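# Pull out and quarter-turn the right-side yellow rod

## Task

Find the yellow rod closest to the right arm, draw it outward until it stops, rotate it about 90 degrees so the player figures on it are horizontal, then leave it with no part of either arm (camera cables included) still in contact with it.

## Robot and tools

Robot: two six-joint arms with parallel grippers. left_arm sits on the +y side of the table, right_arm on the -y side; these names do not match left or right in the pictures. Calibrated base positions in the scene frame: left_arm (-0.028, +0.289, +0.027) m, right_arm (-0.040, -0.349, +0.007) m, both nearly unrotated about z and with +z up.

Frames: the scene frame has its origin on the table surface halfway between the nominal bases, +x pointing out over the table and +z up. Reported hand positions (metres), hand quaternions (wxyz) and wrist-camera poses are each given in that arm's own base frame. The gripper's fingers extend along its +z axis and close along its y axis. end_effector_position is the point between the pads, roughly 1 cm short of the fingertips. Printed poses can be off by a few centimetres, more at long reach.

Joint order, used in every row and every per-joint list: wrist pitch (joint4), shoulder (joint2), wrist yaw (joint5), wrist roll (joint6), elbow (joint3), waist (joint1). Stated ranges in rad: waist -2.618 to 3.054, shoulder 0.000 to 3.142, elbow 0.000 to 3.142, wrist pitch -1.571 to 1.571, wrist yaw -1.571 to 1.571, wrist roll -2.094 to 2.094; true ends may differ by up to 0.059.

A row is always 14 numbers in [-1, 1] covering both arms: left_arm's six joint values then its opening, then right_arm's six joint values then its opening. Joint values are offsets, not poses: they count from the Joint targets shown at the start of that action (or move), not from the previous row, so sending the same offset twice moves the joint twice. Scale: 1.0 equals 2.224 rad for waist, shoulder and elbow, and 8.485 rad for the three wrist joints. To keep an arm still, send 0 for its joints. Opening is absolute: +1 fully open, -1 closed, values in between map to grip_measured. To leave a gripper unchanged, resend its current command; 0 means half open, not 'no change'.

execute_actions: actions is a list of actions; each action is a list of up to 15 rows, one per control step of 1/30 s; if fewer rows are given the final row repeats to fill 15 steps. An empty list just reports state. cameras picks images: omitted, null or ["all"] gives both, [] none. A request pushing any joint more than 0.059 rad past its range is rejected.

move: target is one row or a list of up to 15 rows; every row's offsets count from the same starting Joint targets. All joints travel together, so the gripper follows a curve and nothing is avoided. speed (rad/s, 0.01 to 12.57, default 0.5) caps the fastest joint; one value or one per target. blend (rad) rounds corners of a list. opening_speed (0.2 or more, opening units per second) ramps the gripper; use a low value when gripping gently. blocking=false returns early while motion continues. The result adds a move: line such as done, off_target, moving, held or fault, plus limits=held if steps were withheld.

wait: seconds 0 to 10; arms hold their last command. stop: brakes a running move. zoom_image: camera (cam_left_wrist or cam_right_wrist) and region [x0, y0, x1, y1] in image pixels of the latest 672x504 fisheye frame, at most 504 by 504. read_manual: licence text only. finished_scene: scene is the current scene's number; ends it permanently, so call it only once the rod is out, turned and released.

Result lines: Joint positions and Joint velocities give one block per arm in the joint order above (rad, rad/s) plus finger gap in m (0.094 when fully open). Joint targets are what your next offsets start from. Tool commands shows current gripper commands. grip_measured reads the opening on the command scale and may read slightly wide when empty; it follows the command through contact, so it will not show where the pads meet the rod. Joint torques are in the position order without the gripper, include the arm's weight and friction, and numbers 2, 5 and 6 wrap at ±28 N m. Step readings list joint angles at some control steps. 'joint sent to its limit' means a joint hit its end; 'joint command not followed' means the clearance check altered targets. MOTOR HOT warns of heating; an OVER-TEMPERATURE FAULT folds that arm and disables it.

Motion limits: each step a joint target stays within 0.339 rad (big joints) or 2.2 rad (wrist) of its measured angle, and targets that would put the gripper over 200 mm from where it is are pulled back, so big moves can take several actions. Very small changes may not start.

What to avoid: hitting or pressing one arm against the other, including closing a gripper on the other arm's fingers; fast contact with the rod or table; pressing far past contact; releasing the rod while it is still moving; holding stretched poses or pushing against unreachable targets, which heats motors. To stop pushing on something, command targets back past the measured positions. At the end open the gripper well above grip_measured and back away so nothing, camera cable included, touches the rod.

Each tool is called as name([rows], argument=value, ...), one row to a line, values as JSON.

## Session

execute_actions(actions=[])

Scene clock: 0.00 s.
left_arm: end_effector_position=(+0.4007, +0.0076, +0.1253) grip_measured=+1.000 end_effector_quat_wxyz=(+0.625, -0.028, +0.778, +0.057) | right_arm: end_effector_position=(+0.3999, -0.0295, +0.1148) grip_measured=+1.000 end_effector_quat_wxyz=(+0.608, +0.063, +0.791, -0.024)
Joint names: [wrist pitch, shoulder, wrist yaw, wrist roll, elbow, waist]
Joint positions: left_arm=[0.966 1.539 -0.191 0.014 0.356 -0.068 0.094] | right_arm=[0.914 1.54 0.071 0.059 0.363 -0.045 0.094]
Joint velocities: within noise
Joint torques (N m): no reading
Heat: left arm: 47 °C; right arm: 43 °C.
Joint targets: left_arm=[0.959 1.536 -0.192 0.014 0.359 -0.068] | right_arm=[0.904 1.537 0.071 0.060 0.366 -0.045]
Tool commands: left_gripper/opening=+1.0 right_gripper/opening=+1.0

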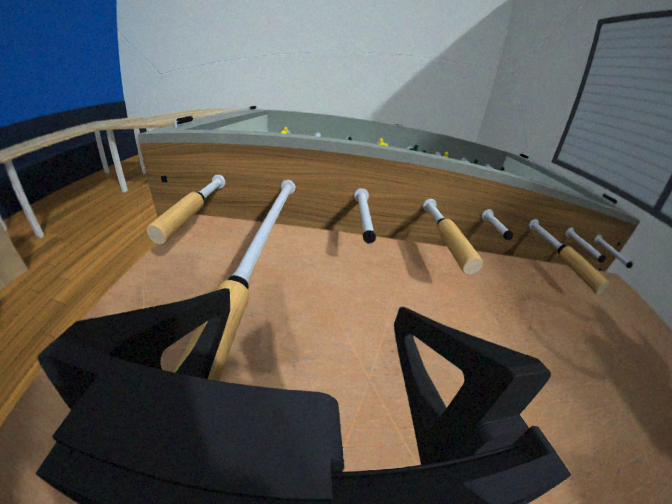

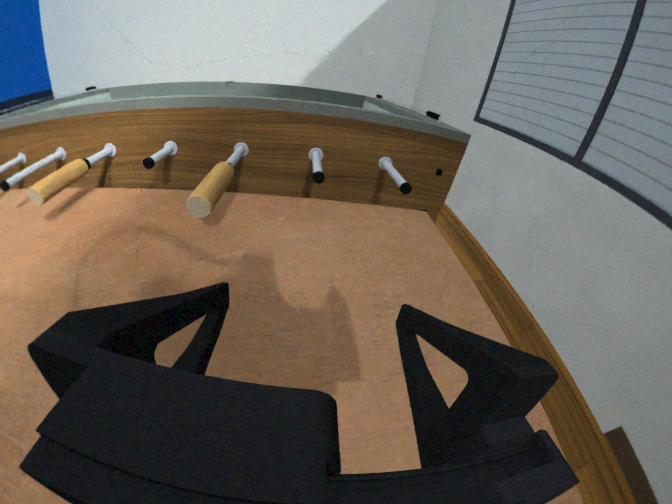

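move(target=[0,0,0,0,0,0,1,0.0642,0.3705,0.0272,-0.0071,0.2455,0.1493,1], speed=0.9)

Scene clock: 88.00 s.
left_arm: end_effector_position=(+0.4007, +0.0076, +0.1253) grip_measured=+1.000 end_effector_quat_wxyz=(+0.625, -0.028, +0.778, +0.057) | right_arm: end_effector_position=(+0.5268, +0.1020, +0.0650) grip_measured=+1.000 end_effector_quat_wxyz=(+0.698, +0.003, +0.716, -0.006)
Joint names: [wrist pitch, shoulder, wrist yaw, wrist roll, elbow, waist]
Joint positions: left_arm=[0.966 1.539 -0.191 0.014 0.356 -0.068 0.094] | right_arm=[1.424 2.345 0.3 0.004 0.894 0.288 0.094]
Joint velocities: within noise
Joint torques (N m): left_arm=[1.84 -6.35 -0.04 0.02 5.31 -0.1] | right_arm=[1.95 -8.14 0.02 -0.01 5.23 -0.05]
Heat: left arm: 46 °C; right arm: 44 °C.
Joint targets: left_arm=[0.959 1.536 -0.192 0.014 0.359 -0.068] | right_arm=[1.449 2.361 0.302 0.000 0.912 0.287]
move: done
camera_calibration:
cam_right_wrist: T_world_to_cam=[[-0.0568922, -0.98138, 0.183456, 0.108873], [-0.423499, -0.142681, -0.89459, 0.328437], [0.904108, -0.128589, -0.407496, -0.318794], [0, 0, 0, 1]] pos_world=[0.433511, 0.112715, 0.143936]

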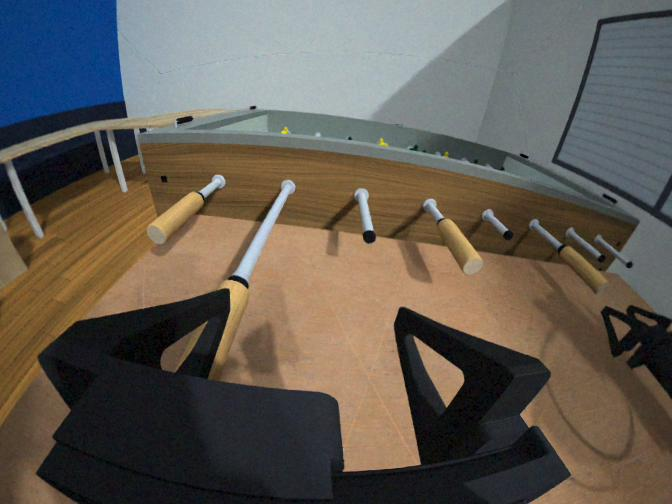

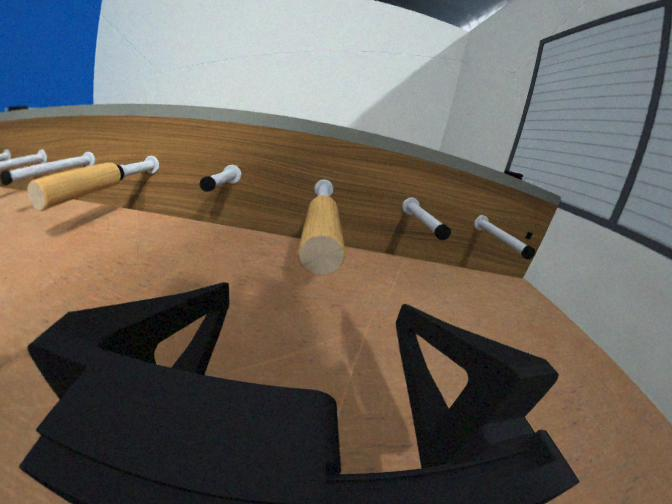

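move(target=[0,0,0,0,0,0,1,-0.0470,0.0998,-0.0108,0,0.2792,-0.0343,1], speed=0.6, cameras=["cam_right_wrist"])

move(target=[0,0,0,0,0,0,1,0,0,0,0,0,0,-0.8], opening_speed=1.5, cameras=["cam_right_wrist"])

Scene clock: 100.87 s.
left_arm: end_effector_position=(+0.4007, +0.0076, +0.1253) grip_measured=+1.000 end_effector_quat_wxyz=(+0.625, -0.028, +0.778, +0.057) | right_arm: end_effector_position=(+0.6510, +0.1048, +0.0871) grip_measured=+1.000 end_effector_quat_wxyz=(+0.713, +0.005, +0.701, +0.000)
Joint names: [wrist pitch, shoulder, wrist yaw, wrist roll, elbow, waist]
Joint positions: left_arm=[0.966 1.539 -0.191 0.014 0.356 -0.068 0.094] | right_arm=[1.064 2.554 0.227 0.003 1.507 0.219 0.094]
Joint velocities: within noise
Joint torques (N m): left_arm=[1.84 -6.38 -0.05 0.01 5.33 -0.1] | right_arm=[1.62 -10.1 -0.16 -0.04 7.83 -0.69]
Heat: left arm: 45 °C; right arm: 45 °C.
Joint targets: left_arm=[0.959 1.536 -0.192 0.014 0.359 -0.068] | right_arm=[1.050 2.583 0.210 0.000 1.533 0.211]
move: done
camera_calibration:
cam_right_wrist: T_world_to_cam=[[-0.0598952, -0.983586, 0.170212, 0.11793], [-0.384543, -0.134622, -0.913238, 0.376626], [0.921162, -0.120152, -0.370167, -0.437069], [0, 0, 0, 1]] pos_world=[0.554503, 0.114182, 0.162088]
Images, in order (width x height): cam_right_wrist 672x504.

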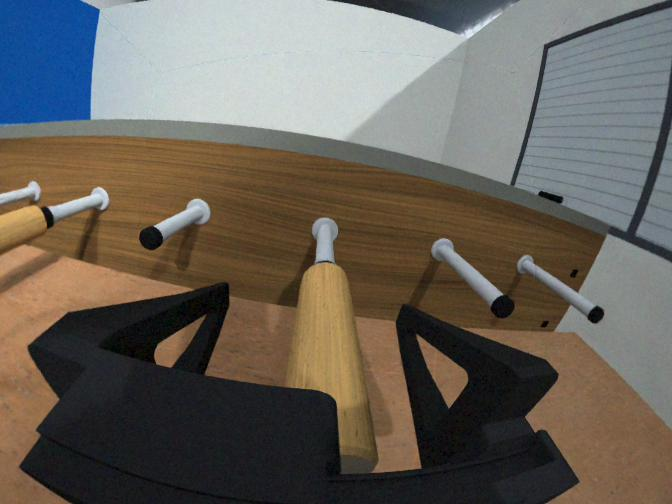

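Scene clock: 102.27 s.
left_arm: end_effector_position=(+0.4007, +0.0076, +0.1253) grip_measured=+1.000 end_effector_quat_wxyz=(+0.625, -0.028, +0.778, +0.057) | right_arm: end_effector_position=(+0.6513, +0.1038, +0.0868) grip_measured=-0.314 end_effector_quat_wxyz=(+0.713, +0.004, +0.702, +0.000)
Joint names: [wrist pitch, shoulder, wrist yaw, wrist roll, elbow, waist]
Joint positions: left_arm=[0.966 1.539 -0.191 0.014 0.356 -0.068 0.094] | right_arm=[1.063 2.554 0.223 0.003 1.507 0.216 0.032]
Joint velocities: within noise
Joint torques (N m): left_arm=[1.84 -6.38 -0.04 0 5.38 -0.06] | right_arm=[1.6 -10.1 -0.1 -0.03 7.82 -0.47]
Heat: left arm: 45 °C; right arm: 45 °C.
Joint targets: left_arm=[0.959 1.536 -0.192 0.014 0.359 -0.068] | right_arm=[1.050 2.583 0.210 0.000 1.533 0.211]
move: done
camera_calibration:
cam_right_wrist: T_world_to_cam=[[-0.0582523, -0.983494, 0.17131, 0.115807], [-0.385387, -0.136145, -0.912656, 0.376997], [0.920915, -0.119185, -0.371095, -0.437466], [0, 0, 0, 1]] pos_world=[0.554904, 0.113082, 0.161888]
Images, in order (width x height): cam_right_wrist 672x504.

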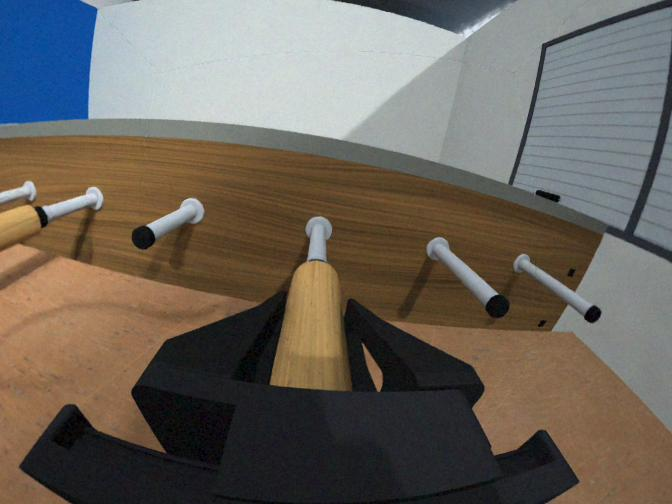

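move([
  [0,0,0,0,0,0,1,0.0055,-0.0135,0.0008,0,-0.0346,0.0024,-0.8],
  [0,0,0,0,0,0,1,0.0055,-0.0135,0.0008,0.1886,-0.0346,0.0024,-0.8],
], speed=0.9)

Scene clock: 120.87 s.
left_arm: end_effector_position=(+0.4007, +0.0076, +0.1253) grip_measured=+1.000 end_effector_quat_wxyz=(+0.625, -0.028, +0.778, +0.057) | right_arm: end_effector_position=(+0.6454, +0.0950, +0.0804) grip_measured=-0.314 end_effector_quat_wxyz=(+0.505, +0.501, +0.490, +0.504)
Joint names: [wrist pitch, shoulder, wrist yaw, wrist roll, elbow, waist]
Joint positions: left_arm=[0.966 1.539 -0.191 0.014 0.356 -0.068 0.094] | right_arm=[1.105 2.554 0.215 1.578 1.467 0.203 0.032]
Joint velocities: within noise
Joint torques (N m): left_arm=[1.84 -6.3 -0.05 0.01 5.33 -0.03] | right_arm=[1.65 -12.22 0.06 0.26 4.85 1.21]
Heat: left arm: 45 °C; right arm: 46 °C.
Joint targets: left_arm=[0.959 1.536 -0.192 0.014 0.359 -0.068] | right_arm=[1.096 2.553 0.217 1.600 1.456 0.216]
move: done
camera_calibration:
cam_right_wrist: T_world_to_cam=[[-0.0337617, -0.166881, -0.985399, 0.107552], [-0.385642, 0.91178, -0.1412, 0.206221], [0.922031, 0.375244, -0.0951395, -0.505219], [0, 0, 0, 1]] pos_world=[0.548986, 0.0195002, 0.0870343]

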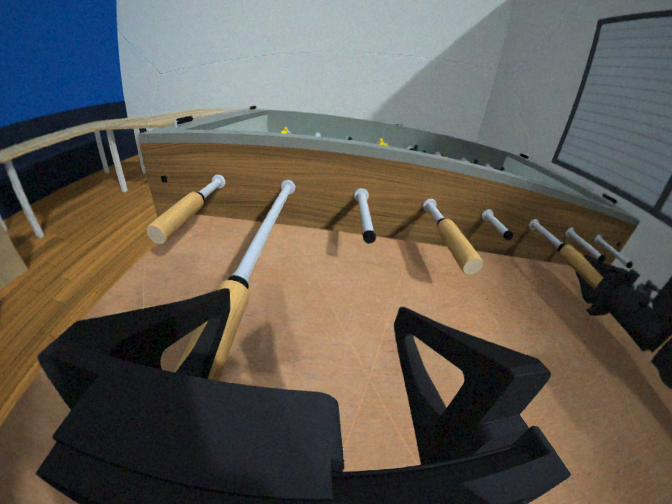

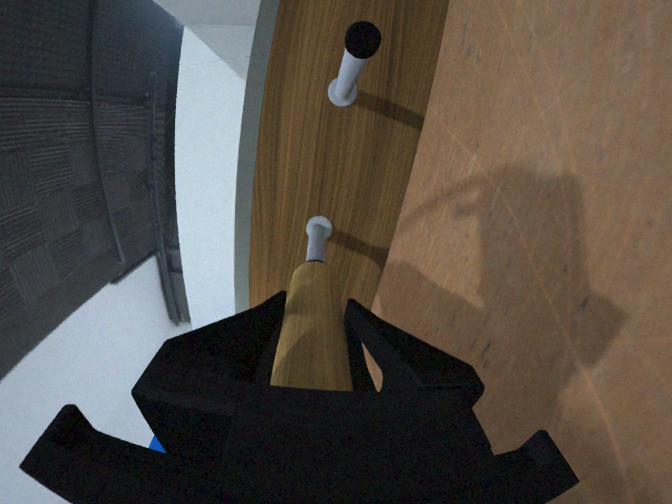

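move([
  [0,0,0,0,0,0,1,0.0145,-0.0486,0.0015,0,-0.1034,0.0063,-0.8],
  [0,0,0,0,0,0,1,0.0317,-0.0904,0.0051,0,-0.2109,0.0198,-0.8],
  [0,0,0,0,0,0,1,0.0487,-0.1236,0.0095,0,-0.3089,0.0369,-0.8],
], speed=0.4, blend=0.05)

Scene clock: 144.30 s.
left_arm: end_effector_position=(+0.4007, +0.0076, +0.1253) grip_measured=+1.000 end_effector_quat_wxyz=(+0.625, -0.028, +0.778, +0.057) | right_arm: end_effector_position=(+0.5132, +0.0941, +0.0736) grip_measured=-0.313 end_effector_quat_wxyz=(+0.497, +0.507, +0.496, +0.500)
Joint names: [wrist pitch, shoulder, wrist yaw, wrist roll, elbow, waist]
Joint positions: left_arm=[0.966 1.539 -0.191 0.014 0.356 -0.068 0.094] | right_arm=[1.478 2.307 0.284 1.586 0.822 0.275 0.032]
Joint velocities: within noise
Joint torques (N m): left_arm=[1.85 -6.35 -0.05 0.01 5.38 -0.05] | right_arm=[2.01 -11.34 0.19 0.16 -0.1 2.1]
Heat: left arm: 45 °C; right arm: 46 °C.
Joint targets: left_arm=[0.959 1.536 -0.192 0.014 0.359 -0.068] | right_arm=[1.510 2.278 0.298 1.600 0.769 0.298]
move: off_target (right_arm); right_arm: the elbow is farthest, 0.053 rad from its target
camera_calibration:
cam_right_wrist: T_world_to_cam=[[-0.057343, -0.164201, -0.984759, 0.108141], [-0.391782, 0.910958, -0.129081, 0.15748], [0.918269, 0.378409, -0.116568, -0.380523], [0, 0, 0, 1]] pos_world=[0.417321, 0.0182923, 0.082464]

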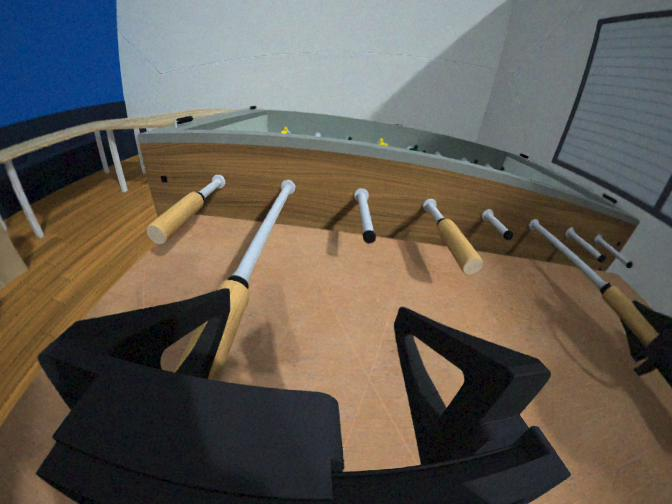

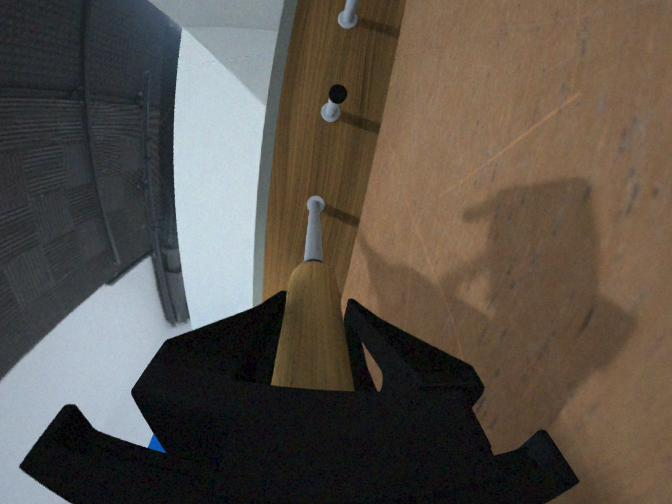

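move(target=[0,0,0,0,0,0,1,0.0050,-0.0527,0.0061,0,-0.0944,0.0229,-0.8], speed=0.3)

Scene clock: 150.67 s.
left_arm: end_effector_position=(+0.4007, +0.0076, +0.1253) grip_measured=+1.000 end_effector_quat_wxyz=(+0.625, -0.028, +0.778, +0.057) | right_arm: end_effector_position=(+0.5093, +0.0919, +0.0780) grip_measured=-0.310 end_effector_quat_wxyz=(+0.492, +0.515, +0.506, +0.486)
Joint names: [wrist pitch, shoulder, wrist yaw, wrist roll, elbow, waist]
Joint positions: left_arm=[0.966 1.539 -0.191 0.014 0.356 -0.068 0.094] | right_arm=[1.402 2.244 0.291 1.586 0.796 0.275 0.032]
Joint velocities: within noise
Joint torques (N m): left_arm=[1.84 -6.34 -0.04 0.01 5.34 -0.08] | right_arm=[3.09 -15.76 0.69 0.15 -14.32 6.64]
Heat: left arm: 45 °C; right arm: 47 °C.
Joint targets: left_arm=[0.959 1.536 -0.192 0.014 0.359 -0.068] | right_arm=[1.552 2.161 0.349 1.600 0.559 0.349]
move: off_target (right_arm); right_arm: the elbow is farthest, 0.237 rad from its target
camera_calibration:
cam_right_wrist: T_world_to_cam=[[-0.0952062, -0.174324, -0.980075, 0.131586], [-0.390604, 0.912129, -0.124294, 0.1575], [0.915622, 0.370988, -0.154932, -0.370462], [0, 0, 0, 1]] pos_world=[0.413251, 0.0167148, 0.0911447]

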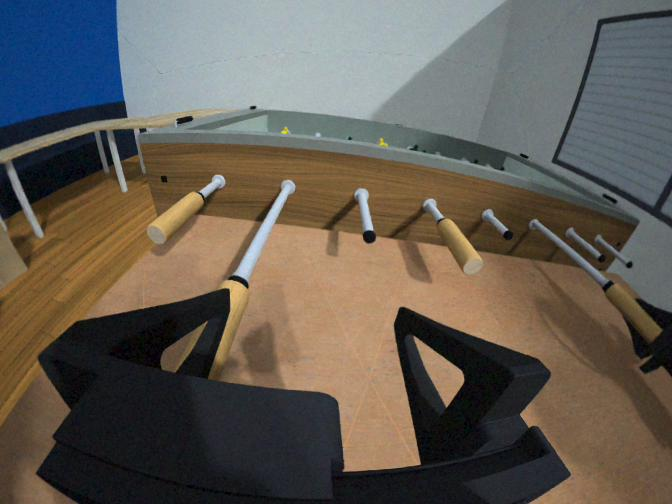

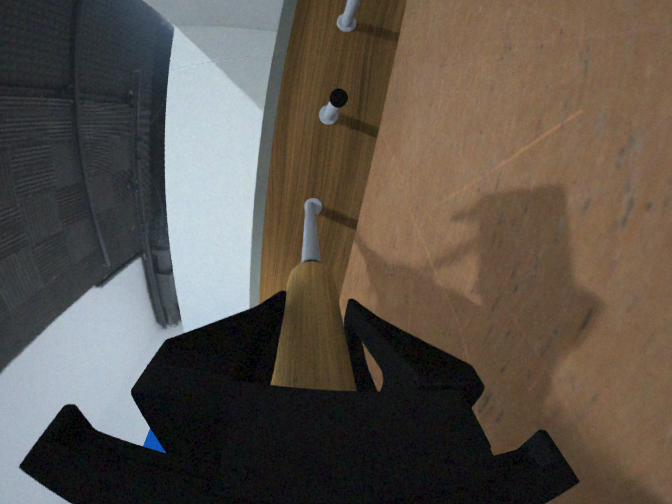

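move([
  [0,0,0,0,0,0,1,-0.0050,0.0527,-0.0061,0,0.0944,-0.0229,-0.8],
  [0,0,0,0,0,0,1,-0.0050,0.0527,-0.0061,0,0.0944,-0.0229,0.08],
  [0,0,0,0,0,0,1,0.0004,0.0332,-0.0045,0,0.0544,-0.0171,0.08],
], speed=0.4)

Scene clock: 169.67 s.
left_arm: end_effector_position=(+0.4007, +0.0076, +0.1253) grip_measured=+1.000 end_effector_quat_wxyz=(+0.625, -0.028, +0.778, +0.057) | right_arm: end_effector_position=(+0.4833, +0.0963, +0.0622) grip_measured=+0.078 end_effector_quat_wxyz=(+0.481, +0.518, +0.516, +0.484)
Joint names: [wrist pitch, shoulder, wrist yaw, wrist roll, elbow, waist]
Joint positions: left_arm=[0.966 1.539 -0.191 0.014 0.356 -0.068 0.094] | right_arm=[1.483 2.252 0.299 1.598 0.697 0.301 0.051]
Joint velocities: within noise
Joint torques (N m): left_arm=[1.84 -6.37 -0.05 0 5.35 -0.06] | right_arm=[2.38 -9.63 0.19 0.04 2.1 0.91]
Heat: left arm: 45 °C; right arm: 54 °C.
Joint targets: left_arm=[0.959 1.536 -0.192 0.014 0.359 -0.068] | right_arm=[1.554 2.235 0.311 1.600 0.680 0.311]
joint sent to its limit (right arm) — the wrist pitch, upper limit.
move: off_target (right_arm); target 2's new numbers were sent with right_arm's wrist pitch 0.080 rad from that target; right_arm: the wrist pitch is farthest, 0.072 rad from its target
camera_calibration:
cam_right_wrist: T_world_to_cam=[[-0.116634, -0.173088, -0.977976, 0.12461], [-0.409312, 0.905561, -0.111457, 0.150232], [0.904909, 0.387298, -0.176466, -0.345889], [0, 0, 0, 1]] pos_world=[0.389024, 0.0194863, 0.0775724]

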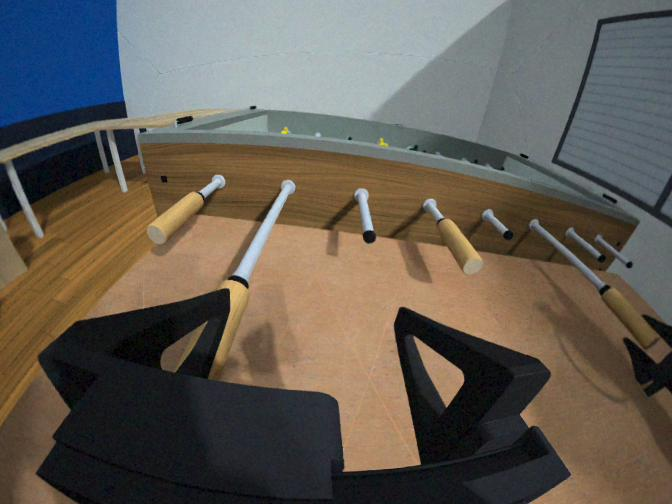

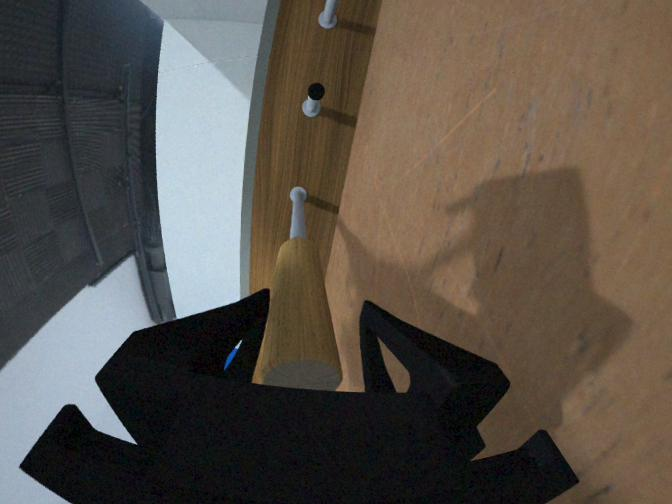

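move([
  [0,0,0,0,0,0,1,-0.007,-0.027,0,0,0,0,0.08],
  [0,0,0,0,0,0,1,-0.007,-0.027,0,-0.1886,0,0,0.08],
  [0,0,0,0,0,0,1,-0.007,-0.027,0,-0.1886,0,0,0.7],
], speed=1.0)

Scene clock: 183.37 s.
left_arm: end_effector_position=(+0.4007, +0.0076, +0.1253) grip_measured=+1.000 end_effector_quat_wxyz=(+0.625, -0.028, +0.778, +0.057) | right_arm: end_effector_position=(+0.4839, +0.0957, +0.0816) grip_measured=+0.698 end_effector_quat_wxyz=(+0.692, -0.001, +0.722, -0.006)
Joint names: [wrist pitch, shoulder, wrist yaw, wrist roll, elbow, waist]
Joint positions: left_arm=[0.966 1.539 -0.191 0.014 0.356 -0.068 0.094] | right_arm=[1.46 2.196 0.311 0.004 0.691 0.304 0.08]
Joint velocities: within noise
Joint torques (N m): left_arm=[1.83 -6.32 -0.05 0.01 5.31 -0.12] | right_arm=[2.03 -9.85 0.05 -0.04 2.76 0.66]
Heat: left arm: 44 °C; right arm: 54 °C.
Joint targets: left_arm=[0.959 1.536 -0.192 0.014 0.359 -0.068] | right_arm=[1.494 2.175 0.311 0.000 0.680 0.311]
move: done
camera_calibration:
cam_right_wrist: T_world_to_cam=[[-0.0481651, -0.98066, 0.189698, 0.0924059], [-0.437498, -0.150019, -0.886617, 0.331147], [0.897929, -0.125696, -0.421811, -0.270309], [0, 0, 0, 1]] pos_world=[0.392045, 0.10632, 0.162052]

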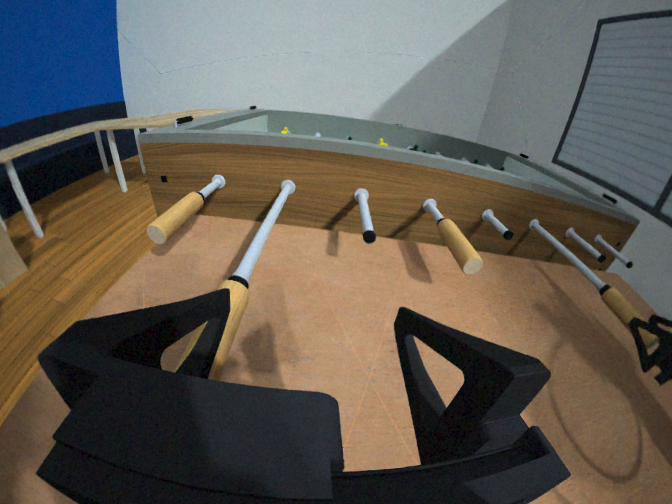

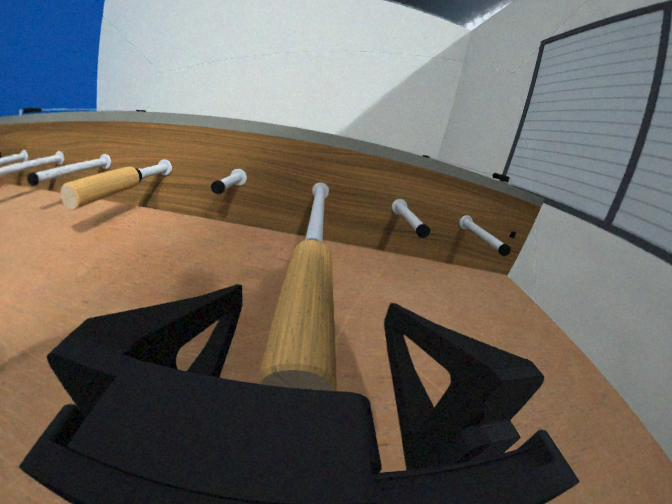

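Clear of the rod.

finished_scene(scene=1)

The scene is finished: the task was done.


## Next scene

The same job, from a new start.

execute_actions(actions=[])

Scene clock: 0.00 s.
left_arm: end_effector_position=(+0.3899, -0.0004, +0.1147) grip_measured=+1.000 end_effector_quat_wxyz=(+0.609, -0.026, +0.793, +0.006) | right_arm: end_effector_position=(+0.3960, -0.0474, +0.1154) grip_measured=+1.000 end_effector_quat_wxyz=(+0.595, +0.094, +0.794, -0.086)
Joint names: [wrist pitch, shoulder, wrist yaw, wrist roll, elbow, waist]
Joint positions: left_arm=[0.911 1.495 -0.08 -0.043 0.322 -0.04 0.094] | right_arm=[0.848 1.518 0.234 0.044 0.38 -0.018 0.094]
Joint velocities: within noise
Joint torques (N m): no reading
Heat: left arm: 43 °C; right arm: 40 °C.
Joint targets: left_arm=[0.899 1.493 -0.081 -0.042 0.324 -0.040] | right_arm=[0.837 1.515 0.234 0.045 0.383 -0.018]
Tool commands: left_gripper/opening=+1.0 right_gripper/opening=+1.0
camera_calibration:
cam_left_wrist: T_world_to_cam=[[0.0222135, -0.980285, 0.196335, -0.0420869], [-0.593611, -0.170951, -0.786385, 0.357186], [0.804446, -0.0990782, -0.585705, -0.125405], [0, 0, 0, 1]] pos_world=[0.313846, 0.00737939, 0.215698]
cam_right_wrist: T_world_to_cam=[[-0.244005, -0.947103, 0.208463, 0.0183839], [-0.655393, 0.00260904, -0.755284, 0.379511], [0.714788, -0.320918, -0.621361, -0.108823], [0, 0, 0, 1]] pos_world=[0.331, -0.0185021, 0.215188]

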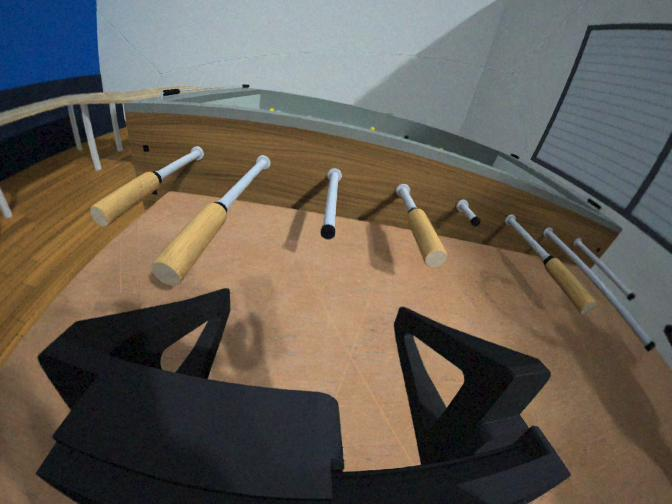

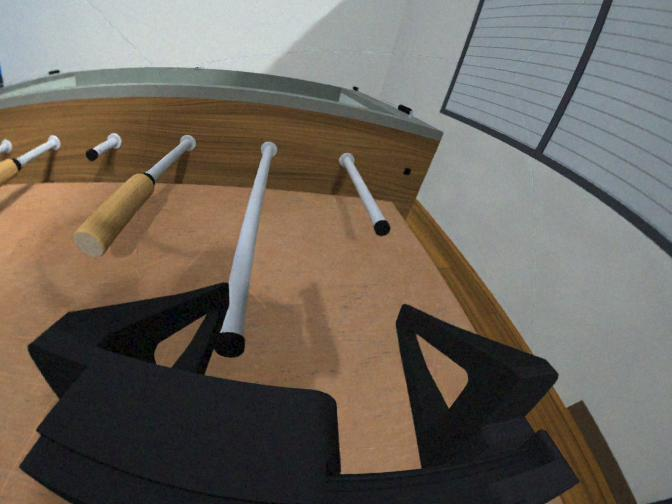

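move([
  [0,0,0,0,0,0,1,-0.0103,0,0,0,0.165,0,1],
  [0,0,0,0,0,0,1,-0.0103,0,0.0449,-0.0053,0.165,0.2468,1],
  [0,0,0,0,0,0,1,0.0645,0.2979,0.0449,-0.0053,0.1397,0.2468,1],
], speed=0.9, blend=0.1)

Scene clock: 39.13 s.
left_arm: end_effector_position=(+0.3899, -0.0004, +0.1147) grip_measured=+1.000 end_effector_quat_wxyz=(+0.609, -0.026, +0.793, +0.006) | right_arm: end_effector_position=(+0.4563, +0.1489, +0.0784) grip_measured=+1.000 end_effector_quat_wxyz=(+0.676, +0.012, +0.735, -0.048)
Joint names: [wrist pitch, shoulder, wrist yaw, wrist roll, elbow, waist]
Joint positions: left_arm=[0.911 1.495 -0.08 -0.043 0.322 -0.04 0.094] | right_arm=[1.364 2.167 0.613 0.002 0.703 0.529 0.094]
Joint velocities: within noise
Joint torques (N m): left_arm=[1.89 -5.79 -0.04 0.02 5.37 -0.03] | right_arm=[1.83 -7.36 0.11 -0.02 2.93 0.21]
Heat: left arm: 43 °C; right arm: 43 °C.
Joint targets: left_arm=[0.899 1.493 -0.081 -0.042 0.324 -0.040] | right_arm=[1.384 2.177 0.615 0.000 0.694 0.531]
move: done
camera_calibration:
cam_left_wrist: T_world_to_cam=[[0.0222135, -0.980285, 0.196335, -0.0420869], [-0.593611, -0.170951, -0.786385, 0.357186], [0.804446, -0.0990782, -0.585705, -0.125405], [0, 0, 0, 1]] pos_world=[0.313846, 0.00737939, 0.215698]
cam_right_wrist: T_world_to_cam=[[-0.114292, -0.965127, 0.235516, 0.168048], [-0.48561, -0.152542, -0.860764, 0.344398], [0.866672, -0.212747, -0.451241, -0.210575], [0, 0, 0, 1]] pos_world=[0.368949, 0.169924, 0.161847]

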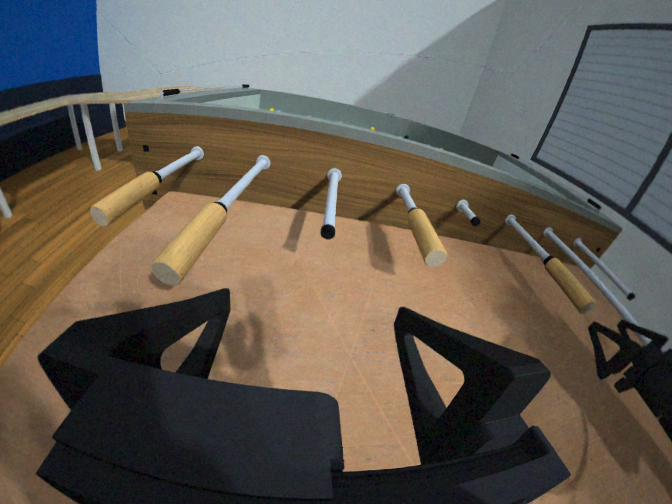

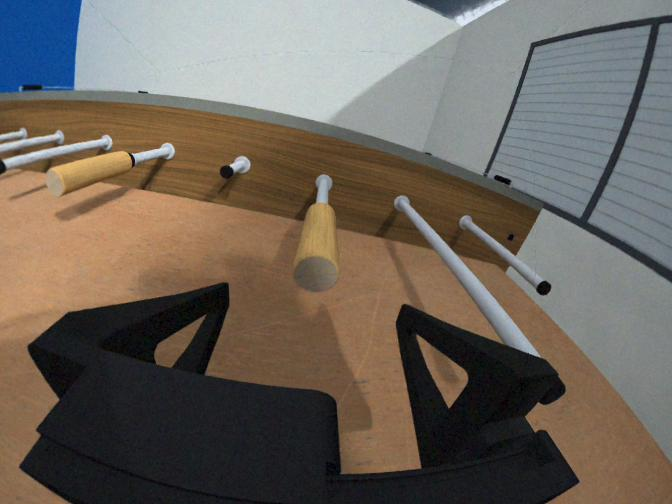

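move([
  [0,0,0,0,0,0,1,-0.0121,0.1041,-0.0176,0,0.195,-0.0654,1],
  [0,0,0,0,0,0,1,-0.0121,0.1041,-0.0176,0,0.195,-0.0654,-0.8],
], speed=0.6, opening_speed=2, cameras=["cam_right_wrist"])

Scene clock: 65.10 s.
left_arm: end_effector_position=(+0.3899, -0.0004, +0.1147) grip_measured=+1.000 end_effector_quat_wxyz=(+0.609, -0.026, +0.793, +0.006) | right_arm: end_effector_position=(+0.5573, +0.1412, +0.0869) grip_measured=-0.333 end_effector_quat_wxyz=(+0.712, +0.034, +0.701, -0.027)
Joint names: [wrist pitch, shoulder, wrist yaw, wrist roll, elbow, waist]
Joint positions: left_arm=[0.911 1.495 -0.08 -0.043 0.322 -0.04 0.094] | right_arm=[1.295 2.385 0.475 0.002 1.108 0.389 0.031]
Joint velocities: within noise
Joint torques (N m): left_arm=[1.88 -5.78 -0.03 0 5.35 -0.01] | right_arm=[1.58 -8.66 -0.06 -0.01 6.06 -0.25]
Heat: left arm: 42 °C; right arm: 43 °C.
Joint targets: left_arm=[0.899 1.493 -0.081 -0.042 0.324 -0.040] | right_arm=[1.282 2.409 0.466 0.000 1.128 0.386]
move: done
camera_calibration:
cam_right_wrist: T_world_to_cam=[[-0.136411, -0.976397, 0.167455, 0.190043], [-0.394431, -0.101528, -0.9133, 0.346166], [0.908745, -0.190633, -0.371271, -0.329509], [0, 0, 0, 1]] pos_world=[0.461902, 0.157888, 0.161993]
Images, in order (width x height): cam_right_wrist 672x504.

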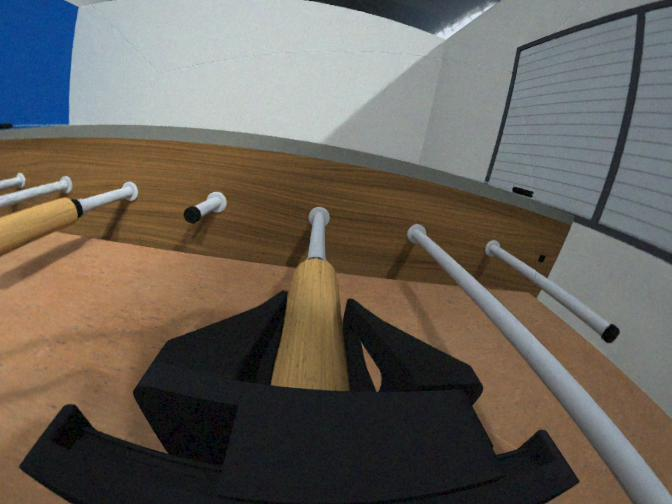

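move([
  [0,0,0,0,0,0,1,0,0,0,-0.1886,0,0,-0.8],
  [0,0,0,0,0,0,1,0.0120,-0.0328,0.0058,-0.1886,-0.0787,0.0221,-0.8],
  [0,0,0,0,0,0,1,0.0191,-0.0728,0.0135,-0.1886,-0.1592,0.0516,-0.8],
], speed=[1.0,0.45,0.4], blend=[0,0.05,0])

Scene clock: 75.23 s.
left_arm: end_effector_position=(+0.3899, -0.0004, +0.1147) grip_measured=+1.000 end_effector_quat_wxyz=(+0.609, -0.026, +0.793, +0.006) | right_arm: end_effector_position=(+0.4788, +0.1600, +0.0722) grip_measured=-0.333 end_effector_quat_wxyz=(+0.473, -0.507, +0.507, -0.511)
Joint names: [wrist pitch, shoulder, wrist yaw, wrist roll, elbow, waist]
Joint positions: left_arm=[0.911 1.495 -0.08 -0.043 0.322 -0.04 0.094] | right_arm=[1.449 2.282 0.541 -1.592 0.799 0.503 0.031]
Joint velocities: within noise
Joint torques (N m): left_arm=[1.89 -5.79 -0.04 0.02 5.37 -0.06] | right_arm=[1.64 -11.79 0.48 -0.09 1.7 -0.25]
Heat: left arm: 42 °C; right arm: 43 °C.
Joint targets: left_arm=[0.899 1.493 -0.081 -0.042 0.324 -0.040] | right_arm=[1.444 2.247 0.580 -1.600 0.773 0.500]
move: off_target (right_arm); right_arm: the wrist yaw is farthest, 0.039 rad from its target
camera_calibration:
cam_left_wrist: T_world_to_cam=[[0.0222135, -0.980285, 0.196335, -0.0420869], [-0.593611, -0.170951, -0.786385, 0.357186], [0.804446, -0.0990782, -0.585705, -0.125405], [0, 0, 0, 1]] pos_world=[0.313846, 0.00737939, 0.215698]
cam_right_wrist: T_world_to_cam=[[-0.0123834, 0.216418, 0.976222, -0.108489], [-0.427251, -0.883833, 0.190516, 0.364934], [0.904048, -0.414733, 0.10341, -0.256085], [0, 0, 0, 1]] pos_world=[0.386088, 0.239812, 0.0628649]

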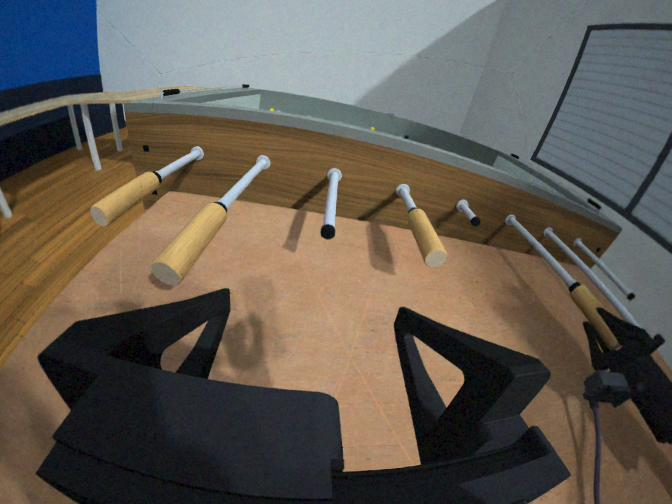

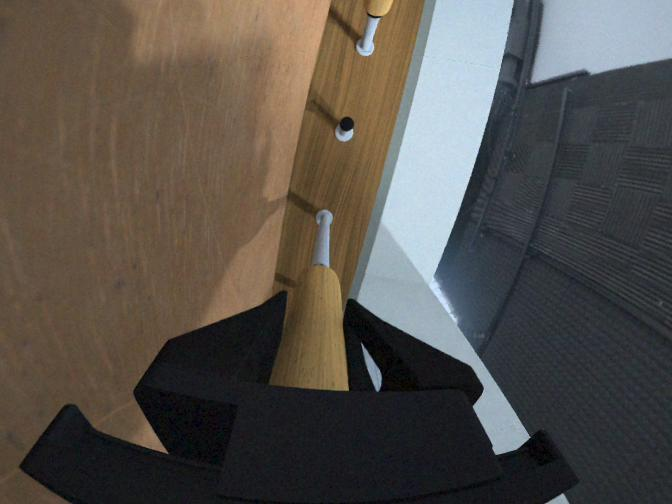

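move(target=[0,0,0,0,0,0,1,-0.0077,-0.0479,0.0065,0,-0.0504,0.0247,-0.8], speed=0.3, cameras=["cam_right_wrist"])

Scene clock: 82.47 s.
left_arm: end_effector_position=(+0.3899, -0.0004, +0.1147) grip_measured=+1.000 end_effector_quat_wxyz=(+0.609, -0.026, +0.793, +0.006) | right_arm: end_effector_position=(+0.4739, +0.1628, +0.0744) grip_measured=-0.321 end_effector_quat_wxyz=(-0.460, +0.532, -0.506, +0.499)
Joint names: [wrist pitch, shoulder, wrist yaw, wrist roll, elbow, waist]
Joint positions: left_arm=[0.911 1.495 -0.08 -0.043 0.322 -0.04 0.094] | right_arm=[1.351 2.214 0.521 -1.592 0.772 0.507 0.032]
Joint velocities: within noise
Joint torques (N m): left_arm=[1.89 -5.75 -0.03 0.02 5.33 -0.06] | right_arm=[1.97 -14.72 1.33 -0.09 -4.55 4.36]
Heat: left arm: 42 °C; right arm: 44 °C.
Joint targets: left_arm=[0.899 1.493 -0.081 -0.042 0.324 -0.040] | right_arm=[1.378 2.140 0.636 -1.600 0.661 0.555]
move: off_target (right_arm); right_arm: the wrist yaw is farthest, 0.114 rad from its target
camera_calibration:
cam_right_wrist: T_world_to_cam=[[0.030617, 0.242, 0.969793, -0.135353], [-0.395742, -0.888026, 0.23409, 0.347428], [0.917851, -0.390955, 0.0685808, -0.258686], [0, 0, 0, 1]] pos_world=[0.379071, 0.240146, 0.0676761]
Images, in order (width x height): cam_right_wrist 672x504.

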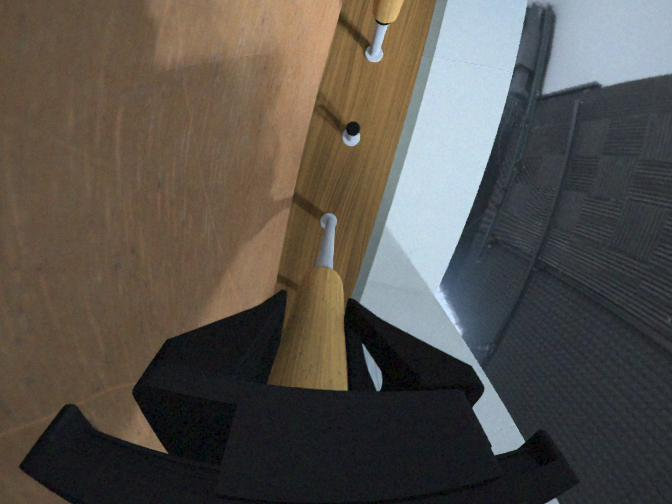

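move([
  [0,0,0,0,0,0,1,0.0077,0.0479,-0.0065,0,0.0504,-0.0247,-0.8],
  [0,0,0,0,0,0,1,0.0077,0.0479,-0.0065,0,0.0504,-0.0247,0.08],
  [0,0,0,0,0,0,1,0.0038,0.0200,-0.0032,0,0.0252,-0.0124,0.08],
  [0,0,0,0,0,0,1,0.0038,0.0200,-0.0032,0.1886,0.0252,-0.0124,0.08],
  [0,0,0,0,0,0,1,0.0038,0.0200,-0.0032,0.1886,0.0252,-0.0124,0.7],
], speed=[0.5,0.5,0.4,1.3,1])

Scene clock: 97.43 s.
left_arm: end_effector_position=(+0.3899, -0.0004, +0.1147) grip_measured=+1.000 end_effector_quat_wxyz=(+0.609, -0.026, +0.793, +0.006) | right_arm: end_effector_position=(+0.4631, +0.1482, +0.0759) grip_measured=+0.698 end_effector_quat_wxyz=(+0.682, +0.011, +0.730, -0.053)
Joint names: [wrist pitch, shoulder, wrist yaw, wrist roll, elbow, waist]
Joint positions: left_arm=[0.911 1.495 -0.08 -0.043 0.322 -0.04 0.094] | right_arm=[1.395 2.206 0.611 -0.017 0.731 0.519 0.08]
Joint velocities: within noise
Joint torques (N m): left_arm=[1.88 -5.75 -0.03 0.02 5.33 -0.06] | right_arm=[1.82 -10.1 0.05 0.19 2.56 0.77]
Heat: left arm: 42 °C; right arm: 46 °C.
Joint targets: left_arm=[0.899 1.493 -0.081 -0.042 0.324 -0.040] | right_arm=[1.411 2.185 0.609 0.000 0.718 0.528]
move: done; target 2's new numbers were sent with right_arm's wrist yaw 0.071 rad from that target
camera_calibration:
cam_left_wrist: T_world_to_cam=[[0.0222135, -0.980285, 0.196335, -0.0420869], [-0.593611, -0.170951, -0.786385, 0.357186], [0.804446, -0.0990782, -0.585705, -0.125405], [0, 0, 0, 1]] pos_world=[0.313846, 0.00737939, 0.215698]
cam_right_wrist: T_world_to_cam=[[-0.123403, -0.962501, 0.241585, 0.172161], [-0.472885, -0.156992, -0.867025, 0.340742], [0.87244, -0.221236, -0.435779, -0.22035], [0, 0, 0, 1]] pos_world=[0.374619, 0.17045, 0.157817]

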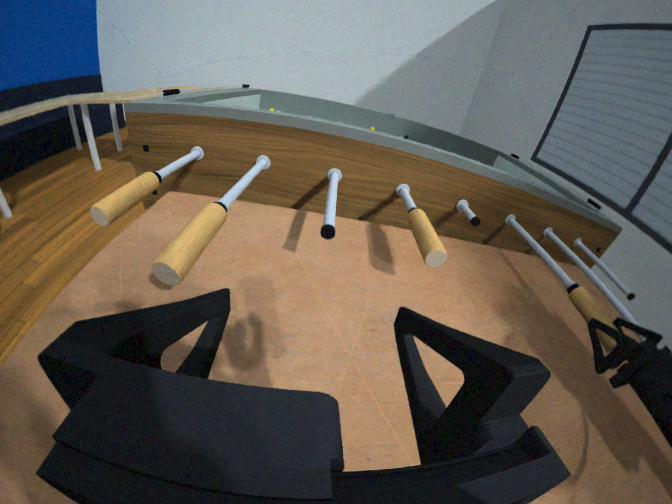

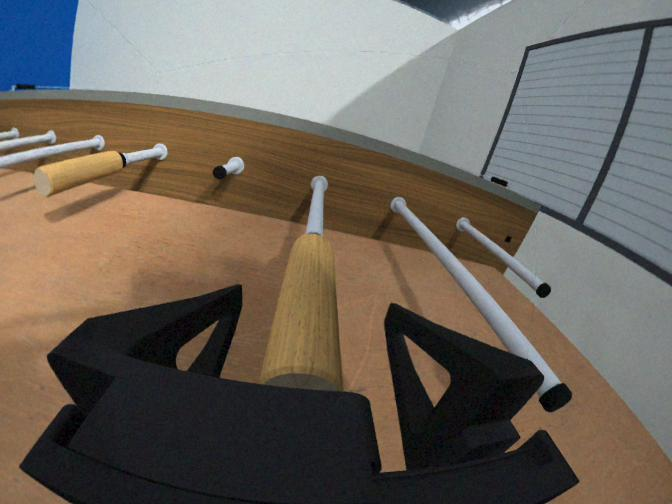

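finished_scene(scene=2)

The scene is finished: the task was done.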